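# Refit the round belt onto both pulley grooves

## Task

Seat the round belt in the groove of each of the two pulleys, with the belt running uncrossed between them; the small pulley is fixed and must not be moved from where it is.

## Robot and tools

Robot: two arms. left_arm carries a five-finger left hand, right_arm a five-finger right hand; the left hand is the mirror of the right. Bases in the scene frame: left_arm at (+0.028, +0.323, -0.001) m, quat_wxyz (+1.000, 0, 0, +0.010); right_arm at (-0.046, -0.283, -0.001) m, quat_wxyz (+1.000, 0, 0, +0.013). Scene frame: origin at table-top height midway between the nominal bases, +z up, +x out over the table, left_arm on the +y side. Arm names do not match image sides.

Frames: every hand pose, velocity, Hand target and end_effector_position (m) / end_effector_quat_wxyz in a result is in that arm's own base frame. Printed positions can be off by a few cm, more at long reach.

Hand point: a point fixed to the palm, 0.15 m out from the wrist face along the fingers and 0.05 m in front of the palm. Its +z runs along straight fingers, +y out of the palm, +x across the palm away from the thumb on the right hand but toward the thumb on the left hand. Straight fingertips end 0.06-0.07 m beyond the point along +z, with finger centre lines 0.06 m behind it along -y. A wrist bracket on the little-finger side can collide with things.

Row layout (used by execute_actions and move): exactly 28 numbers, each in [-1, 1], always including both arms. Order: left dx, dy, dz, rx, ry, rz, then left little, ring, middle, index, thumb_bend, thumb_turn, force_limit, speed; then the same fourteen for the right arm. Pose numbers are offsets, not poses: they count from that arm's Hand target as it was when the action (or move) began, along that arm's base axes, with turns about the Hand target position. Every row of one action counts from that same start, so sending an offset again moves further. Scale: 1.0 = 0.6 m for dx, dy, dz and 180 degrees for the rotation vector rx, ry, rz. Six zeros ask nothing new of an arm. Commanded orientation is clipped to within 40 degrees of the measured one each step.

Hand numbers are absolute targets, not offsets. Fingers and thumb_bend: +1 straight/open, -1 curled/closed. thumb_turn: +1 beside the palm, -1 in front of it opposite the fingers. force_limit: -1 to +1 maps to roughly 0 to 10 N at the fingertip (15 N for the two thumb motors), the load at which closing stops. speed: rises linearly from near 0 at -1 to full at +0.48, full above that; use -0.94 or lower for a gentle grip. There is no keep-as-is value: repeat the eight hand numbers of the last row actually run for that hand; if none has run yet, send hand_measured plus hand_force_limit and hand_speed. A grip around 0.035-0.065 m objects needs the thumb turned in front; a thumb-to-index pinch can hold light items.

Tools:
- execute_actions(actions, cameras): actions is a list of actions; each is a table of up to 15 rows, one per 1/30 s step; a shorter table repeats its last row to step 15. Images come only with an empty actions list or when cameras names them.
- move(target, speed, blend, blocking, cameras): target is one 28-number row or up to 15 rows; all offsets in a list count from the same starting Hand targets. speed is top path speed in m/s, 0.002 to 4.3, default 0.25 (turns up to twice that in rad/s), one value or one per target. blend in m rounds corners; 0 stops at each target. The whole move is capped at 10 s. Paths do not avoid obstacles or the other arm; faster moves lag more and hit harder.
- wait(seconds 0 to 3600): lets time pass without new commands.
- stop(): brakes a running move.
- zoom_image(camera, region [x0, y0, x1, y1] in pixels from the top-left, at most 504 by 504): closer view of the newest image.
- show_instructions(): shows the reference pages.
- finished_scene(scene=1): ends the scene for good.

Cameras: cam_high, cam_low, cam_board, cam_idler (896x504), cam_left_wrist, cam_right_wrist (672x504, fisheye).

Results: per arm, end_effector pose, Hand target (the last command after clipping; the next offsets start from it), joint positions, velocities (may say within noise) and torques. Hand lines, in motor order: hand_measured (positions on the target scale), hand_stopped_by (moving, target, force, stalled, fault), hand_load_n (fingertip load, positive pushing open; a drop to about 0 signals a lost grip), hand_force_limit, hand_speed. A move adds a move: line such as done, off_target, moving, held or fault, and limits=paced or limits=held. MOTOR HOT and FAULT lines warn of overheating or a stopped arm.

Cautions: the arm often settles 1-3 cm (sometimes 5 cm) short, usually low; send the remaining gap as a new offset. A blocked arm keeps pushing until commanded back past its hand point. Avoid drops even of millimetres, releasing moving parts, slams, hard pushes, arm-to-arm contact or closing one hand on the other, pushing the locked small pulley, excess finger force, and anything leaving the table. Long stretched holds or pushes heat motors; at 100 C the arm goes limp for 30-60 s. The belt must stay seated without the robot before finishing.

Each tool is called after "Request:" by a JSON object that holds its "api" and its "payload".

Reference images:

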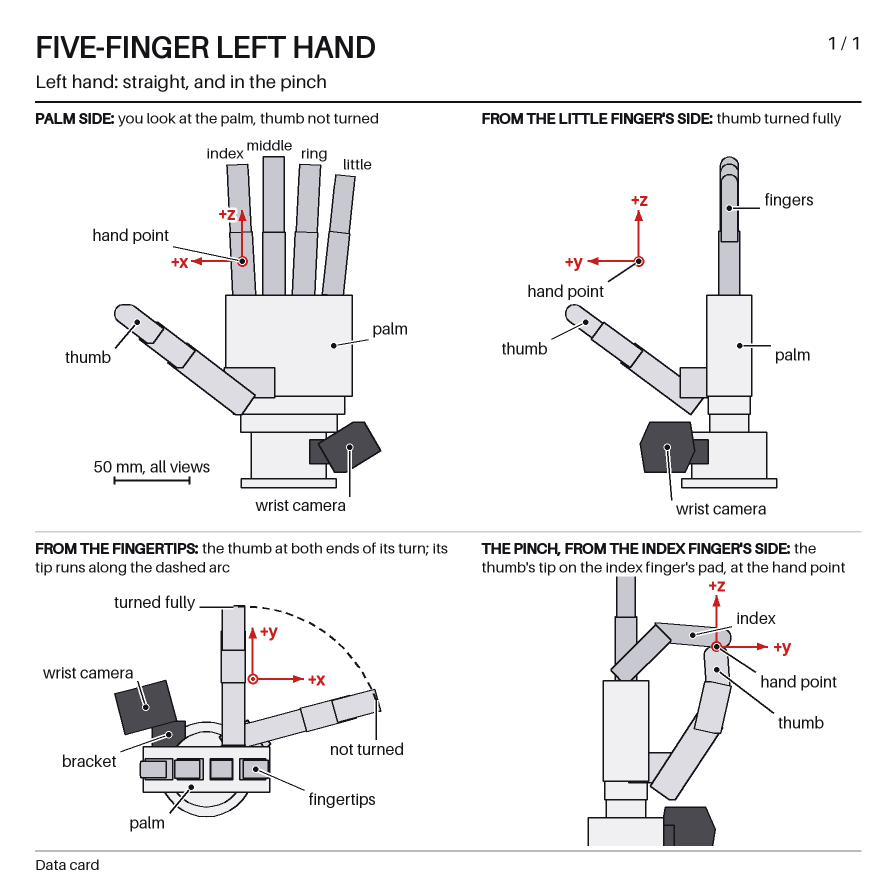

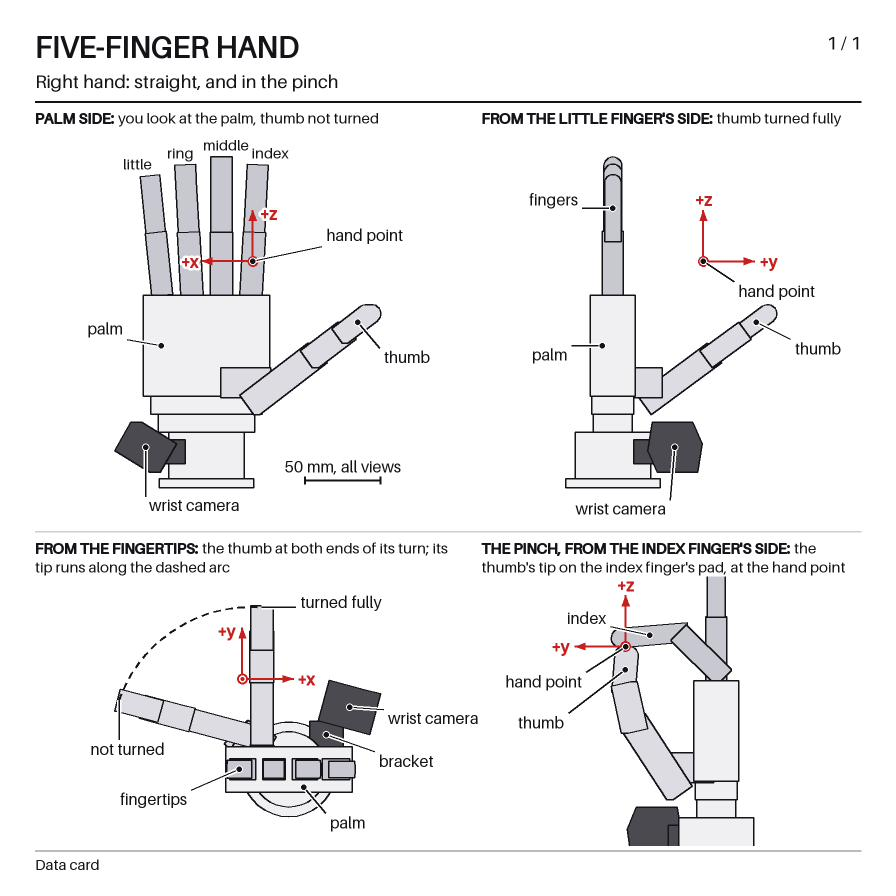

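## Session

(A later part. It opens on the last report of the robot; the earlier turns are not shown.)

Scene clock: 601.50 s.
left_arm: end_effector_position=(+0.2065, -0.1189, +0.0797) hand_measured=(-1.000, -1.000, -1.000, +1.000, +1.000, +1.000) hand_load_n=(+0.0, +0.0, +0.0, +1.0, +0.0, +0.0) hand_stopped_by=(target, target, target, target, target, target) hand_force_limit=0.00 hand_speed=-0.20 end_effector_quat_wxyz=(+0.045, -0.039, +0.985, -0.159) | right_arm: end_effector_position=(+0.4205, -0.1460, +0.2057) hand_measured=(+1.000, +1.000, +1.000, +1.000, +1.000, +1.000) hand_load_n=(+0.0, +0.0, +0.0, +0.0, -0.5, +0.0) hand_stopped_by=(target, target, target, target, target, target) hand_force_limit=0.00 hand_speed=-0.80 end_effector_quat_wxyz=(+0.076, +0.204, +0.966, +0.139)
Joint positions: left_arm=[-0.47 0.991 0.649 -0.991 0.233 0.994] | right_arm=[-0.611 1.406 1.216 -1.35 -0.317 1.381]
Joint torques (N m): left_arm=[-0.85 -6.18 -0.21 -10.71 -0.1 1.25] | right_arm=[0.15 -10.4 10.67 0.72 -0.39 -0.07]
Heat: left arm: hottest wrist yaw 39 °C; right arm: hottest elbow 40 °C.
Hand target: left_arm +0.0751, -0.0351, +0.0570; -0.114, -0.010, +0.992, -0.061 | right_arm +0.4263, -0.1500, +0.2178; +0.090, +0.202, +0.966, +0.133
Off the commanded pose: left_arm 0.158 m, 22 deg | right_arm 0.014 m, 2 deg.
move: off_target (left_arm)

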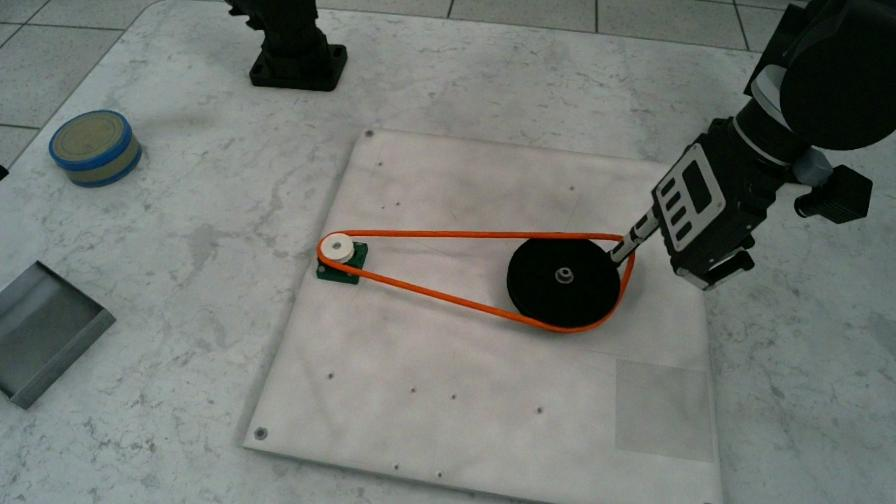

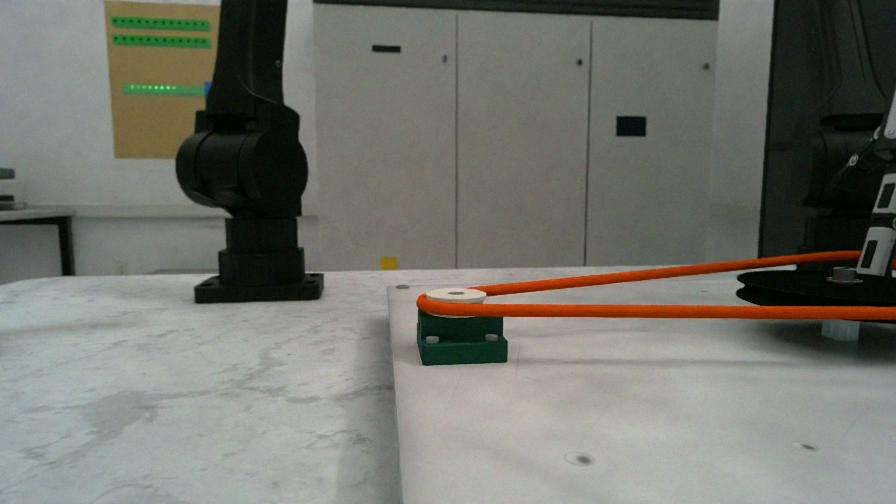

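Request:
{"api": "move", "payload": {"target": [[-0.035,-0.035,-0.02,0,0.0,0,-1,-1,-1,1,1,1,0,-0.2,0,0,0,0,0,0,1,1,1,1,1,1,0,-0.8]], "speed": 0.1, "cameras": ["cam_board","cam_idler"]}}

Request:
{"api": "zoom_image", "payload": {"camera": "cam_board", "region": [480, 210, 660, 390]}}

Request:
{"api": "zoom_image", "payload": {"camera": "cam_idler", "region": [700, 200, 896, 360]}}

Scene clock: 614.50 s.
left_arm: end_effector_position=(+0.1896, -0.1328, +0.0792) hand_measured=(-1.000, -1.000, -1.000, +1.000, +1.000, +1.000) hand_load_n=(+0.0, +0.0, +0.0, +1.0, +0.0, +0.0) hand_stopped_by=(target, target, target, target, target, target) hand_force_limit=0.00 hand_speed=-0.20 end_effector_quat_wxyz=(+0.036, -0.046, +0.985, -0.160) | right_arm: end_effector_position=(+0.4205, -0.1460, +0.2057) hand_measured=(+1.000, +1.000, +1.000, +1.000, +1.000, +1.000) hand_load_n=(+0.0, +0.0, +0.0, +0.0, +0.0, +0.0) hand_stopped_by=(target, target, target, target, target, target) hand_force_limit=0.00 hand_speed=-0.80 end_effector_quat_wxyz=(+0.076, +0.204, +0.966, +0.139)
Joint positions: left_arm=[-0.542 0.973 0.637 -0.991 0.225 0.907] | right_arm=[-0.611 1.406 1.216 -1.35 -0.317 1.381]
Joint torques (N m): left_arm=[-3.78 -6.3 -2.14 -9.18 0.55 0.97] | right_arm=[0.21 -10.52 10.69 0.72 -0.4 -0.06]
Heat: left arm: hottest wrist yaw 37 °C; right arm: hottest elbow 40 °C.
Hand target: left_arm +0.0541, -0.0560, +0.0450; -0.114, -0.010, +0.992, -0.061 | right_arm +0.4263, -0.1500, +0.2178; +0.090, +0.202, +0.966, +0.133
Off the commanded pose: left_arm 0.159 m, 21 deg | right_arm 0.014 m, 2 deg.
move: off_target (left_arm)

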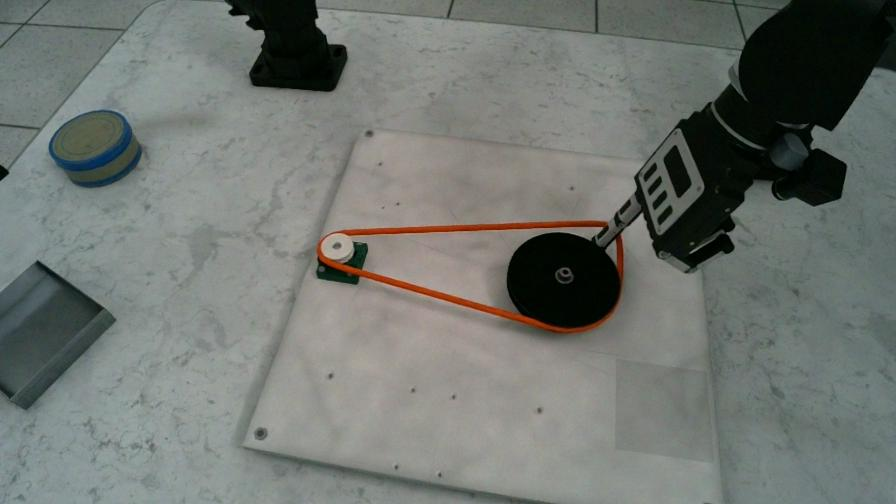

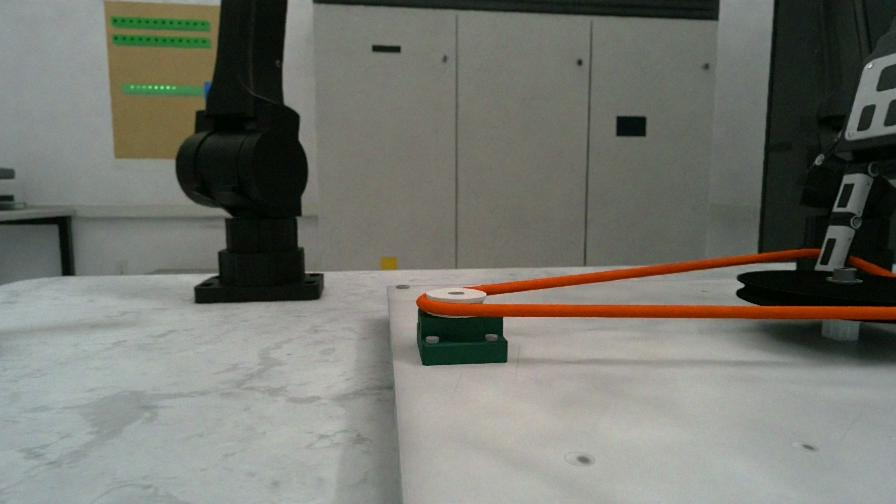

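Scaled by 2.800 from the camera's image (finer frame: 1280x720).

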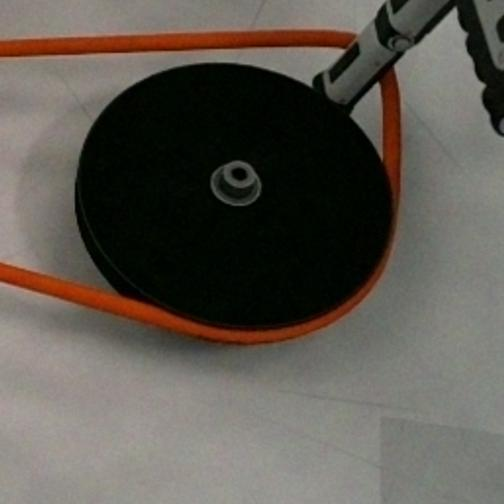

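Scaled by 2.571 from the camera's image (finer frame: 1280x720).

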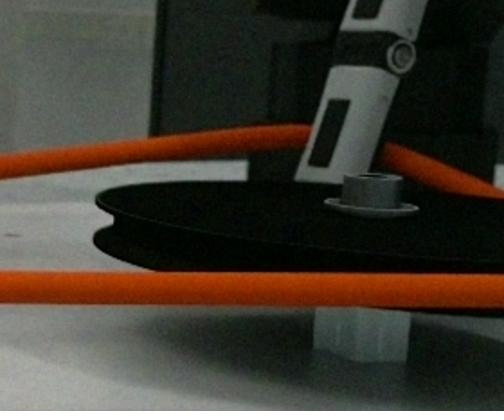

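Request:
{"api": "move", "payload": {"target": [[-0.01,-0.08,-0.005,0,0.0,0,-1,-1,-1,1,1,1,0,-0.2,0,0,0,0,0,0,1,1,1,1,1,1,0,-0.8]], "speed": 0.1, "cameras": ["cam_board","cam_idler"]}}

Request:
{"api": "zoom_image", "payload": {"camera": "cam_board", "region": [480, 210, 660, 390]}}

Request:
{"api": "zoom_image", "payload": {"camera": "cam_idler", "region": [700, 200, 896, 360]}}

Scene clock: 621.60 s.
left_arm: end_effector_position=(+0.1760, -0.1589, +0.0771) hand_measured=(-1.000, -1.000, -1.000, +1.000, +1.000, +1.000) hand_load_n=(+0.0, +0.0, +0.0, +1.0, +0.0, +0.0) hand_stopped_by=(target, target, target, target, target, target) hand_force_limit=0.00 hand_speed=-0.20 end_effector_quat_wxyz=(+0.039, -0.057, +0.986, -0.152) | right_arm: end_effector_position=(+0.4205, -0.1460, +0.2057) hand_measured=(+1.000, +1.000, +1.000, +1.000, +1.000, +1.000) hand_load_n=(+0.0, +0.0, +0.0, +0.0, +0.0, +0.0) hand_stopped_by=(target, target, target, target, target, target) hand_force_limit=0.00 hand_speed=-0.80 end_effector_quat_wxyz=(+0.076, +0.204, +0.966, +0.139)
Joint positions: left_arm=[-0.671 0.988 0.638 -0.957 0.173 0.76] | right_arm=[-0.611 1.406 1.216 -1.35 -0.317 1.381]
Joint torques (N m): left_arm=[-6.65 -3.96 -0.21 -8.1 3.05 0.59] | right_arm=[0.15 -10.29 10.67 0.69 -0.39 -0.07]
Heat: left arm: hottest wrist yaw 36 °C; right arm: hottest elbow 40 °C.
Hand target: left_arm +0.0480, -0.1039, +0.0419; -0.114, -0.010, +0.992, -0.061 | right_arm +0.4263, -0.1500, +0.2178; +0.090, +0.202, +0.966, +0.133
Off the commanded pose: left_arm 0.144 m, 21 deg | right_arm 0.014 m, 2 deg.
move: off_target (left_arm)

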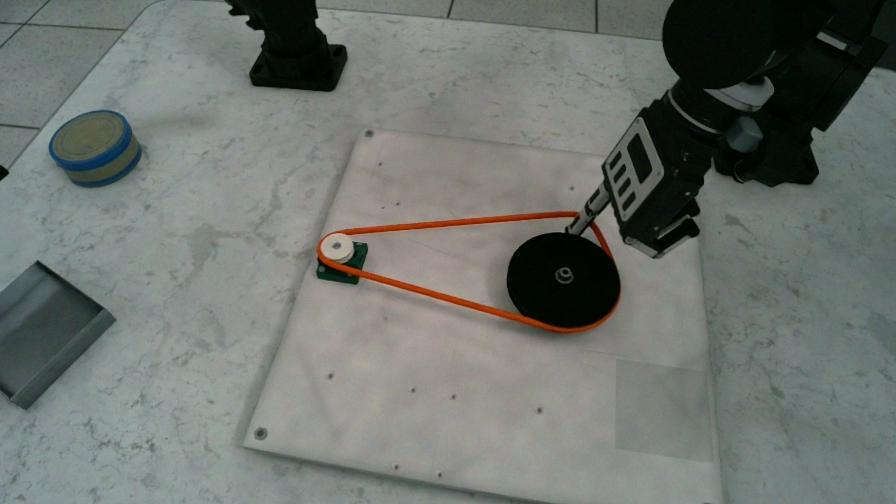

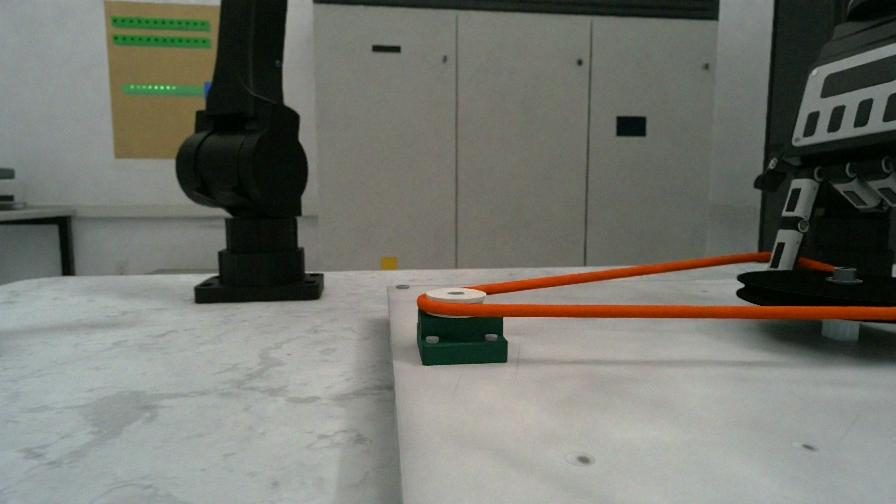

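Scaled by 2.800 from the camera's image (finer frame: 1280x720).

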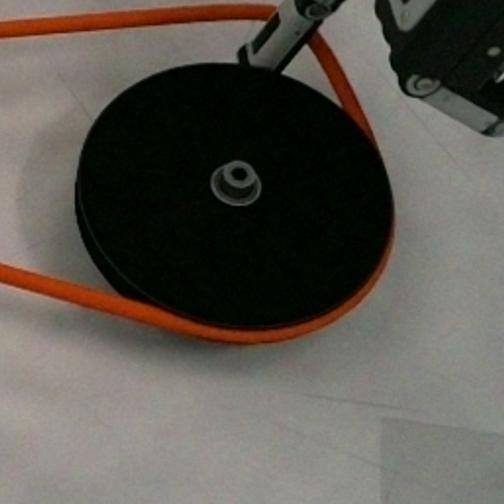

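Scaled by 2.571 from the camera's image (finer frame: 1280x720).

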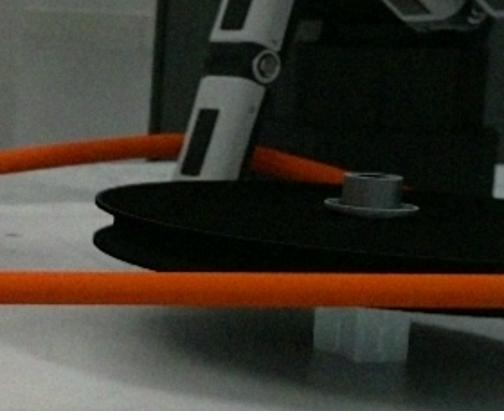

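Request:
{"api": "move", "payload": {"target": [[0.01,-0.04,-0.005,0,0.0,0,-1,-1,-1,1,1,1,0,-0.2,0,0,0,0,0,0,1,1,1,1,1,1,0,-0.8],[0.03,-0.08,-0.005,0,-0.02,0,-1,-1,-1,1,1,1,0,-0.2,0,0,0,0,0,0,1,1,1,1,1,1,0,-0.8]], "speed": 0.1, "blend": 0.01, "cameras": ["cam_board","cam_idler"]}}

Request:
{"api": "zoom_image", "payload": {"camera": "cam_board", "region": [480, 180, 660, 360]}}

Request:
{"api": "zoom_image", "payload": {"camera": "cam_idler", "region": [700, 200, 896, 360]}}

Scene clock: 628.40 s.
left_arm: end_effector_position=(+0.1700, -0.1845, +0.0741) hand_measured=(-1.000, -1.000, -1.000, +1.000, +1.000, +1.000) hand_load_n=(+0.0, +0.0, +0.0, +0.5, +0.0, +0.0) hand_stopped_by=(target, target, target, target, target, target) hand_force_limit=0.00 hand_speed=-0.20 end_effector_quat_wxyz=(+0.045, -0.060, +0.989, -0.131) | right_arm: end_effector_position=(+0.4205, -0.1460, +0.2057) hand_measured=(+1.000, +1.000, +1.000, +1.000, +1.000, +1.000) hand_load_n=(+0.0, +0.5, +0.0, +0.0, +0.0, +0.0) hand_stopped_by=(target, target, target, target, target, target) hand_force_limit=0.00 hand_speed=-0.80 end_effector_quat_wxyz=(+0.076, +0.204, +0.966, +0.139)
Joint positions: left_arm=[-0.79 1.05 0.669 -0.932 0.104 0.647] | right_arm=[-0.611 1.406 1.216 -1.35 -0.317 1.381]
Joint torques (N m): left_arm=[-8 -3.72 1.4 -5.33 4.09 0.29] | right_arm=[0.03 -10.34 10.71 0.68 -0.4 -0.07]
Heat: left arm: hottest wrist yaw 38 °C; right arm: hottest elbow 40 °C.
Hand target: left_arm +0.0660, -0.1520, +0.0390; -0.083, -0.008, +0.995, -0.061 | right_arm +0.4263, -0.1500, +0.2178; +0.090, +0.202, +0.966, +0.133
Off the commanded pose: left_arm 0.115 m, 18 deg | right_arm 0.014 m, 2 deg.
move: off_target (left_arm)

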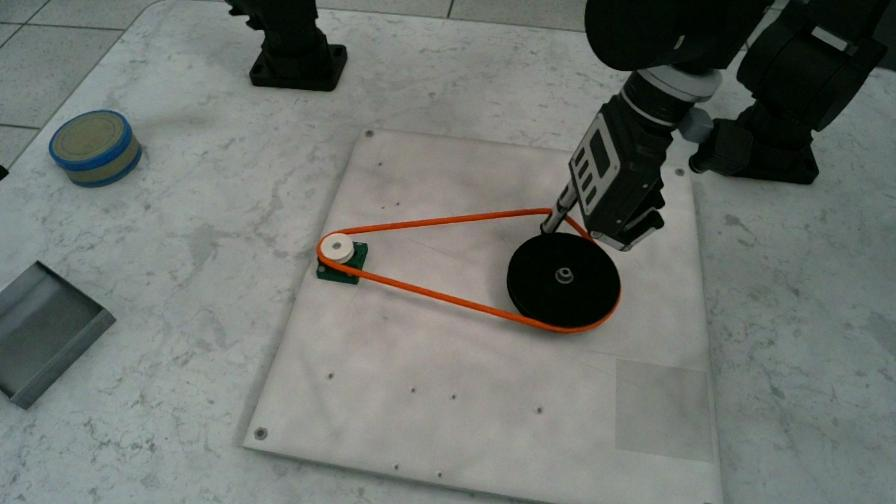

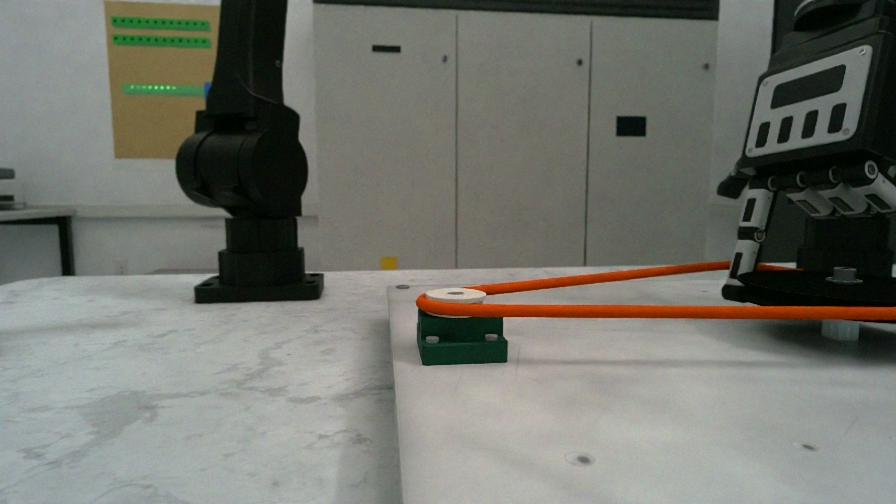

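Scaled by 2.800 from the camera's image (finer frame: 1280x720).

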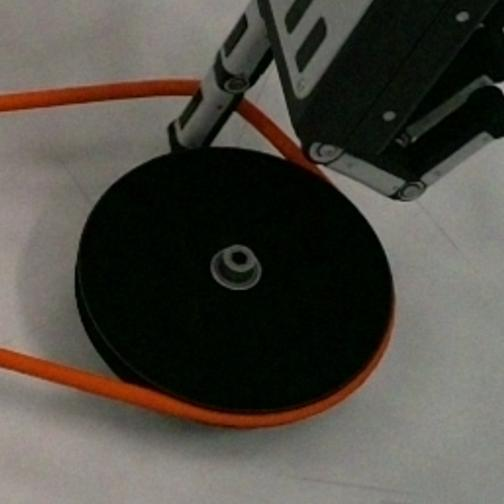

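Scaled by 2.571 from the camera's image (finer frame: 1280x720).

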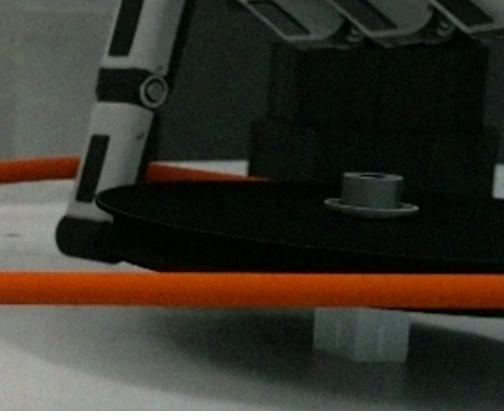

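Request:
{"api": "move", "payload": {"target": [[0.04,-0.07,0.005,0,-0.02,0,-1,-1,-1,1,1,1,0,-0.2,0,0,0,0,0,0,1,1,1,1,1,1,0,-0.8]], "speed": 0.1, "cameras": ["cam_board","cam_idler"]}}

Request:
{"api": "zoom_image", "payload": {"camera": "cam_board", "region": [480, 180, 660, 360]}}

Request:
{"api": "zoom_image", "payload": {"camera": "cam_idler", "region": [700, 200, 896, 360]}}

Scene clock: 633.70 s.
left_arm: end_effector_position=(+0.1701, -0.2119, +0.0727) hand_measured=(-1.000, -1.000, -1.000, +1.000, +1.000, +1.000) hand_load_n=(+0.0, +0.0, +0.0, +0.0, +0.0, +0.0) hand_stopped_by=(target, target, target, target, target, target) hand_force_limit=0.00 hand_speed=-0.20 end_effector_quat_wxyz=(+0.048, -0.053, +0.991, -0.113) | right_arm: end_effector_position=(+0.4205, -0.1460, +0.2057) hand_measured=(+1.000, +1.000, +1.000, +1.000, +1.000, +1.000) hand_load_n=(+0.0, +0.0, +0.0, +0.0, +0.0, +0.0) hand_stopped_by=(target, target, target, target, target, target) hand_force_limit=0.00 hand_speed=-0.80 end_effector_quat_wxyz=(+0.076, +0.204, +0.966, +0.139)
Joint positions: left_arm=[-0.877 1.135 0.722 -0.919 0.058 0.579] | right_arm=[-0.611 1.406 1.216 -1.35 -0.317 1.381]
Joint torques (N m): left_arm=[-8 -4.37 3.14 -3.23 3.86 0.15] | right_arm=[0.21 -10.4 10.69 0.72 -0.4 -0.05]
Heat: left arm: hottest wrist yaw 41 °C; right arm: hottest elbow 40 °C.
Hand target: left_arm +0.0901, -0.1940, +0.0420; -0.052, -0.006, +0.997, -0.062 | right_arm +0.4263, -0.1500, +0.2178; +0.090, +0.202, +0.966, +0.133
Off the commanded pose: left_arm 0.088 m, 14 deg | right_arm 0.014 m, 2 deg.
move: off_target (left_arm)

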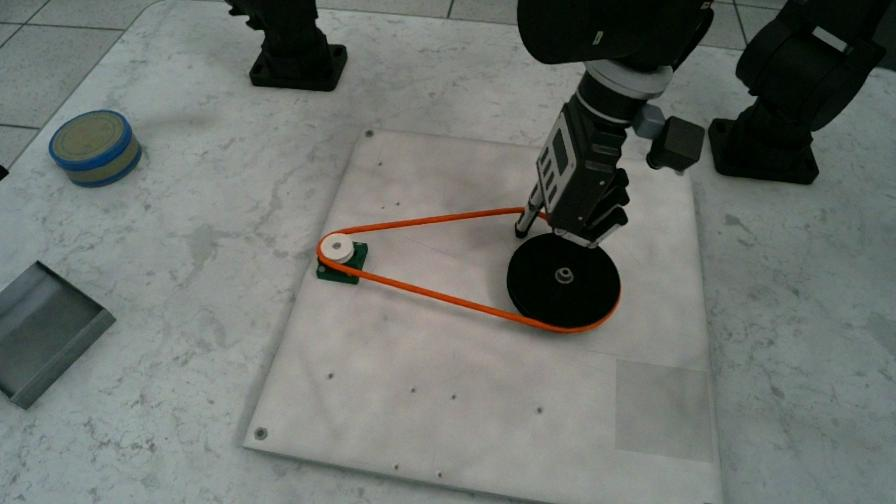

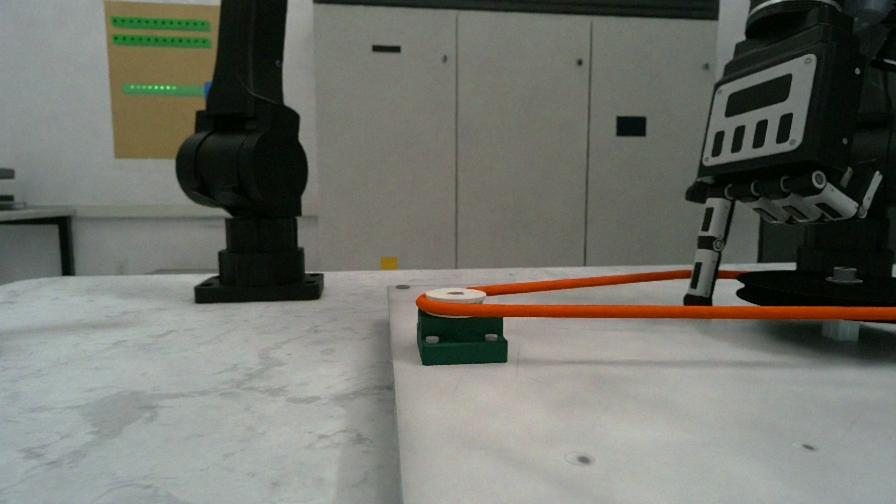

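Scaled by 2.800 from the camera's image (finer frame: 1280x720).

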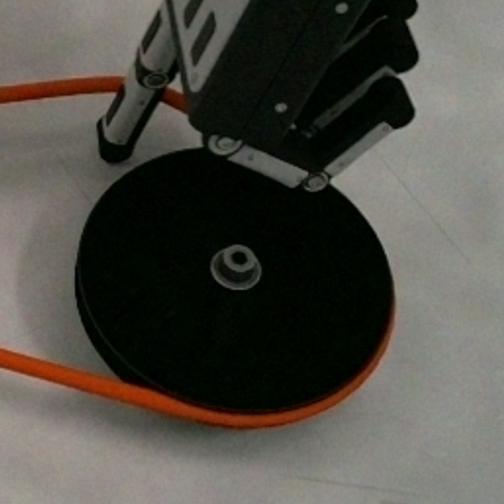

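Scaled by 2.571 from the camera's image (finer frame: 1280x720).

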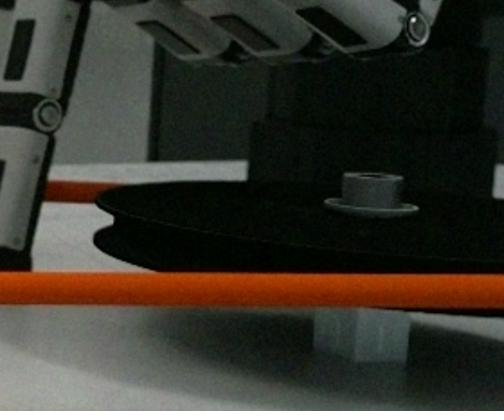

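Request:
{"api": "move", "payload": {"target": [[0.05,-0.06,0.025,0,-0.015,0,-1,-1,-1,1,1,1,0,-0.2,0,0,0,0,0,0,1,1,1,1,1,1,0,-0.8],[0.12,-0.085,0.045,0,-0.033,0,-1,-1,-1,1,1,1,0,-0.2,0,0,0,0,0,0,1,1,1,1,1,1,0,-0.8]], "speed": 0.06, "blend": 0.01, "cameras": ["cam_board","cam_idler"]}}

Request:
{"api": "zoom_image", "payload": {"camera": "cam_board", "region": [460, 180, 640, 360]}}

Request:
{"api": "zoom_image", "payload": {"camera": "cam_idler", "region": [640, 180, 860, 360]}}

Scene clock: 646.70 s.
left_arm: end_effector_position=(+0.1858, -0.2444, +0.0778) hand_measured=(-1.000, -1.000, -1.000, +1.000, +1.000, +1.000) hand_load_n=(+0.0, +0.0, +0.0, +0.0, +0.0, +0.0) hand_stopped_by=(target, target, target, target, target, target) hand_force_limit=0.00 hand_speed=-0.20 end_effector_quat_wxyz=(+0.038, -0.031, +0.995, -0.083) | right_arm: end_effector_position=(+0.4205, -0.1460, +0.2057) hand_measured=(+1.000, +1.000, +1.000, +1.000, +1.000, +1.000) hand_load_n=(+0.0, +0.0, +0.0, +0.0, +0.0, +0.0) hand_stopped_by=(target, target, target, target, target, target) hand_force_limit=0.00 hand_speed=-0.80 end_effector_quat_wxyz=(+0.076, +0.204, +0.966, +0.139)
Joint positions: left_arm=[-0.922 1.28 0.851 -0.963 0.034 0.584] | right_arm=[-0.611 1.406 1.216 -1.35 -0.317 1.381]
Joint torques (N m): left_arm=[-4.31 -6.48 7.91 -1.14 1.56 0.28] | right_arm=[0.09 -10.52 10.66 0.73 -0.38 -0.06]
Heat: left arm: hottest wrist yaw 44 °C; right arm: hottest elbow 40 °C.
Hand target: left_arm +0.1620, -0.2450, +0.0690; +0.000, -0.003, +0.998, -0.062 | right_arm +0.4263, -0.1500, +0.2178; +0.090, +0.202, +0.966, +0.133
Off the commanded pose: left_arm 0.025 m, 6 deg | right_arm 0.014 m, 2 deg.
move: off_target (left_arm)

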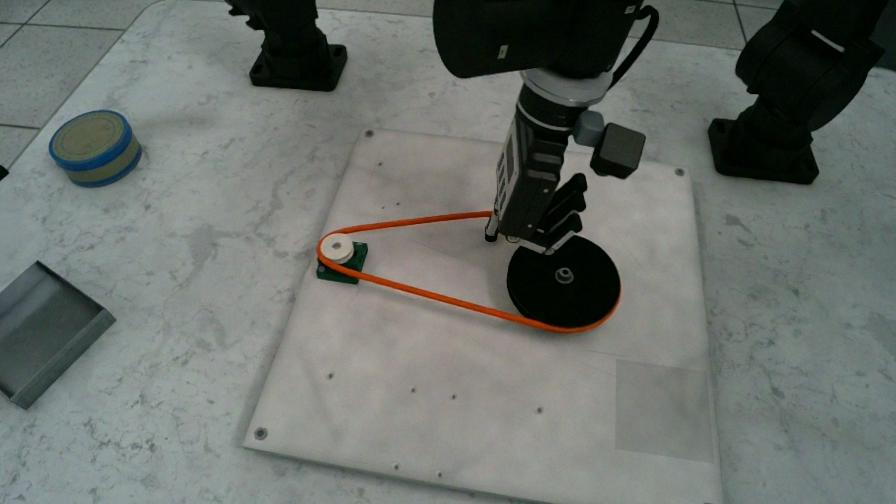

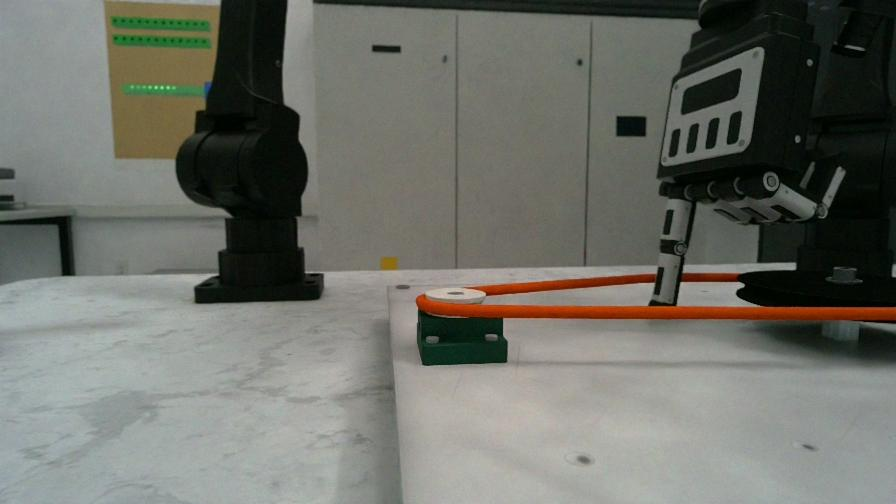

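Scaled by 2.800 from the camera's image (finer frame: 1280x720).

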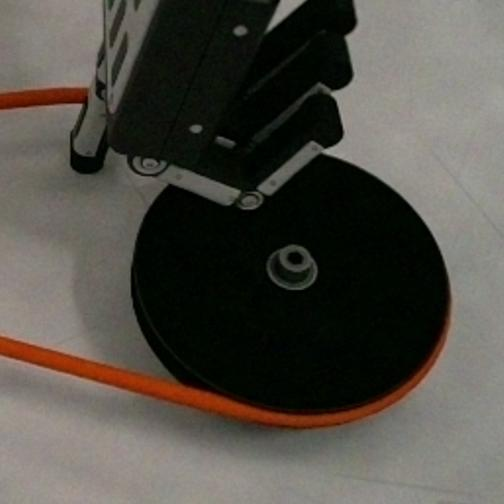

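Scaled by 2.291 from the camera's image (finer frame: 1280x720).

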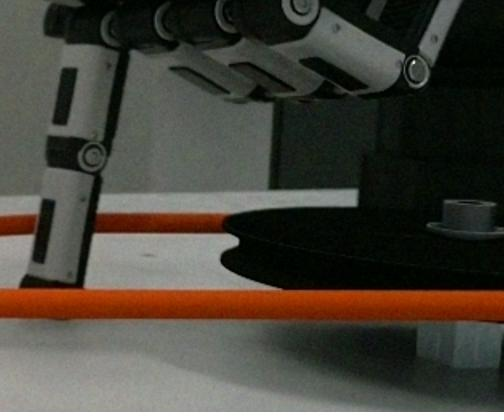

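Request:
{"api": "move", "payload": {"target": [[0.09,-0.005,0.02,0,0,0,-1,-1,-1,1,1,1,0,-0.2,0,0,0,0,0,0,1,1,1,1,1,1,0,-0.8]], "speed": 0.06, "cameras": ["cam_board","cam_idler"]}}

Request:
{"api": "zoom_image", "payload": {"camera": "cam_board", "region": [460, 180, 640, 360]}}

Request:
{"api": "zoom_image", "payload": {"camera": "cam_idler", "region": [640, 180, 860, 360]}}

Scene clock: 653.93 s.
left_arm: end_effector_position=(+0.2075, -0.2471, +0.0808) hand_measured=(-1.000, -1.000, -1.000, +1.000, +1.000, +1.000) hand_load_n=(+0.0, +0.0, +0.0, +0.0, +0.0, +0.0) hand_stopped_by=(target, target, target, target, target, target) hand_force_limit=0.00 hand_speed=-0.20 end_effector_quat_wxyz=(+0.005, -0.004, +0.998, -0.069) | right_arm: end_effector_position=(+0.4205, -0.1460, +0.2057) hand_measured=(+1.000, +1.000, +1.000, +1.000, +1.000, +1.000) hand_load_n=(-0.5, +0.0, +0.0, +0.0, +0.0, +0.0) hand_stopped_by=(target, target, target, target, target, target) hand_force_limit=0.00 hand_speed=-0.80 end_effector_quat_wxyz=(+0.076, +0.204, +0.966, +0.139)
Joint positions: left_arm=[-0.867 1.366 0.935 -1.027 0.081 0.691] | right_arm=[-0.611 1.406 1.216 -1.35 -0.317 1.381]
Joint torques (N m): left_arm=[-0.38 -8.12 9.74 -0.13 0.07 0.3] | right_arm=[0.15 -10.46 10.71 0.73 -0.4 -0.06]
Heat: left arm: hottest wrist yaw 43 °C; right arm: hottest elbow 40 °C.
Hand target: left_arm +0.2160, -0.2480, +0.0810; +0.000, -0.003, +0.998, -0.062 | right_arm +0.4263, -0.1500, +0.2178; +0.090, +0.202, +0.966, +0.133
Off the commanded pose: left_arm 0.009 m, 1 deg | right_arm 0.014 m, 2 deg.
move: done

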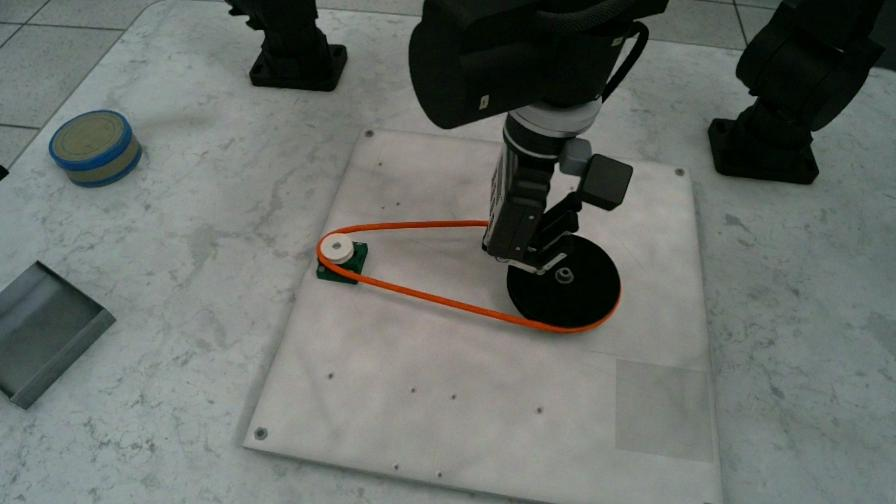

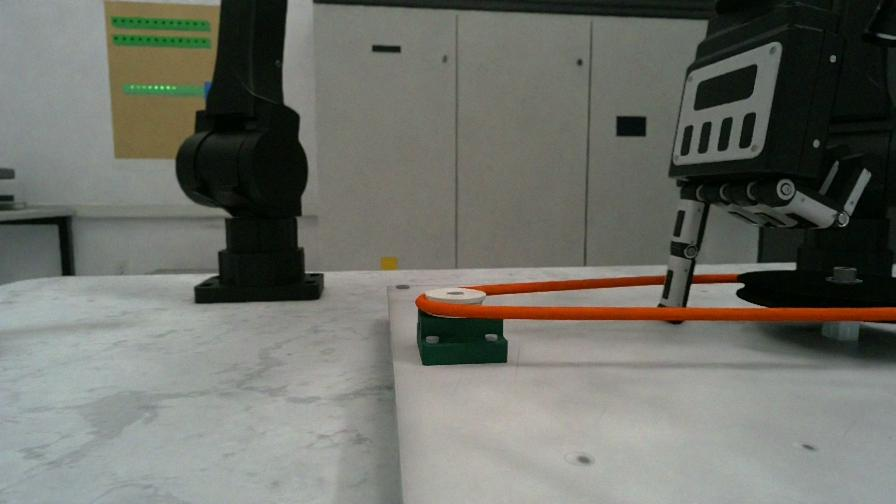

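Scaled by 2.800 from the camera's image (finer frame: 1280x720).

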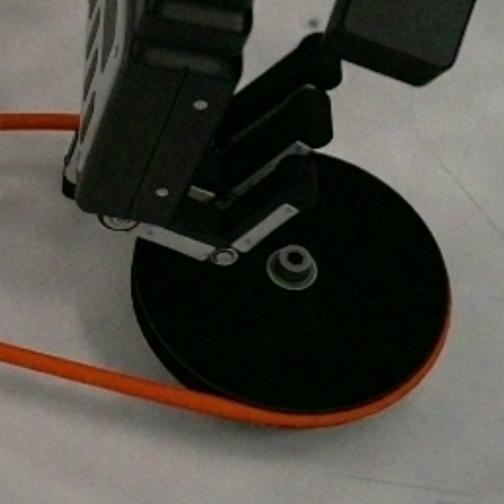

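Scaled by 2.291 from the camera's image (finer frame: 1280x720).

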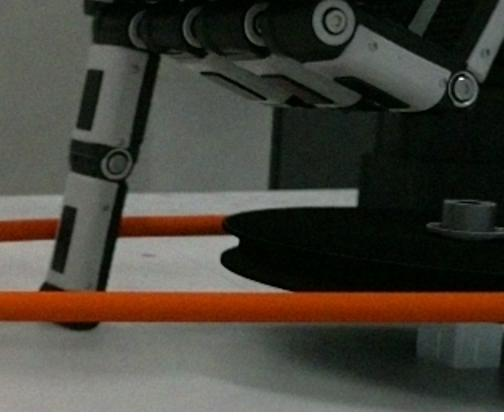

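Request:
{"api": "move", "payload": {"target": [[0.015,-0.01,0.0,0,0,0,-1,-1,-1,1,1,1,0,-0.2,0,0,0,0,0,0,1,1,1,1,1,1,0,-0.8],[0.015,-0.01,0.15,0,0,0,-1,-1,-1,1,1,1,0,-0.2,0,0,0,0,0,0,1,1,1,1,1,1,0,-0.8]], "speed": 0.08, "cameras": ["cam_board","cam_idler"]}}

Request:
{"api": "zoom_image", "payload": {"camera": "cam_board", "region": [460, 180, 640, 360]}}

Request:
{"api": "zoom_image", "payload": {"camera": "cam_idler", "region": [640, 180, 860, 360]}}

Scene clock: 659.43 s.
left_arm: end_effector_position=(+0.2126, -0.2459, +0.1544) hand_measured=(-1.000, -1.000, -1.000, +1.000, +1.000, +1.000) hand_load_n=(+0.0, +0.0, +0.0, +0.0, +0.0, +0.0) hand_stopped_by=(target, target, target, target, target, target) hand_force_limit=0.00 hand_speed=-0.20 end_effector_quat_wxyz=(-0.013, -0.005, +0.999, -0.046) | right_arm: end_effector_position=(+0.4205, -0.1460, +0.2057) hand_measured=(+1.000, +1.000, +1.000, +1.000, +1.000, +1.000) hand_load_n=(+0.0, +0.0, +0.0, +0.0, +0.0, +0.0) hand_stopped_by=(target, target, target, target, target, target) hand_force_limit=0.00 hand_speed=-0.80 end_effector_quat_wxyz=(+0.076, +0.204, +0.966, +0.139)
Joint positions: left_arm=[-0.856 1.349 1.115 -1.283 0.079 0.702] | right_arm=[-0.611 1.406 1.216 -1.35 -0.317 1.381]
Joint torques (N m): left_arm=[-0.62 -11.05 11.54 -0.03 0.16 0.26] | right_arm=[0.03 -10.52 10.69 0.72 -0.39 -0.06]
Heat: left arm: hottest wrist yaw 41 °C; right arm: hottest elbow 40 °C.
Hand target: left_arm +0.2250, -0.2540, +0.1710; +0.000, -0.003, +0.998, -0.062 | right_arm +0.4263, -0.1500, +0.2178; +0.090, +0.202, +0.966, +0.133
Off the commanded pose: left_arm 0.022 m, 2 deg | right_arm 0.014 m, 2 deg.
move: off_target (left_arm)

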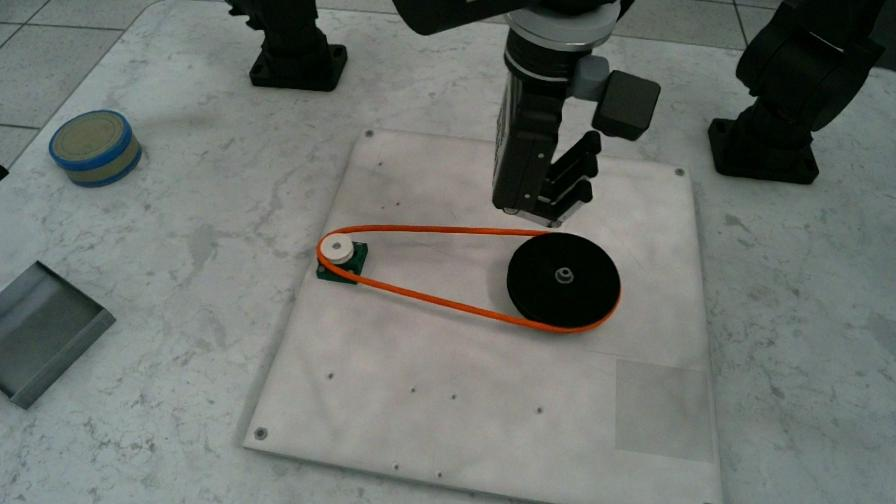

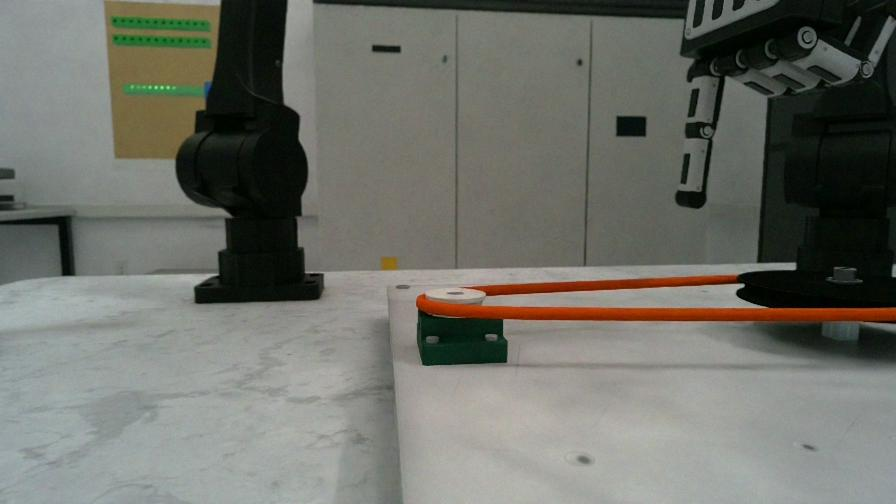

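Scaled by 2.800 from the camera's image (finer frame: 1280x720).

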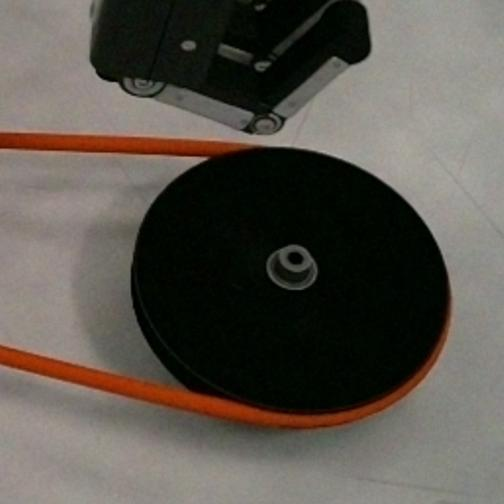

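Scaled by 2.291 from the camera's image (finer frame: 1280x720).

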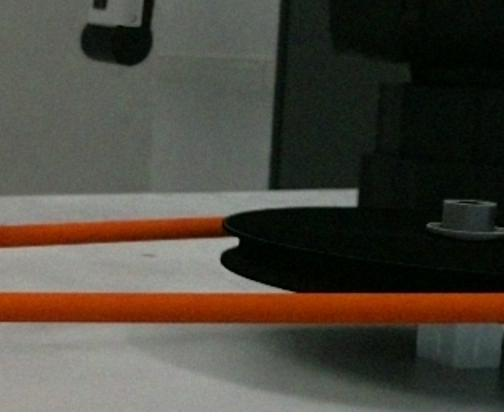

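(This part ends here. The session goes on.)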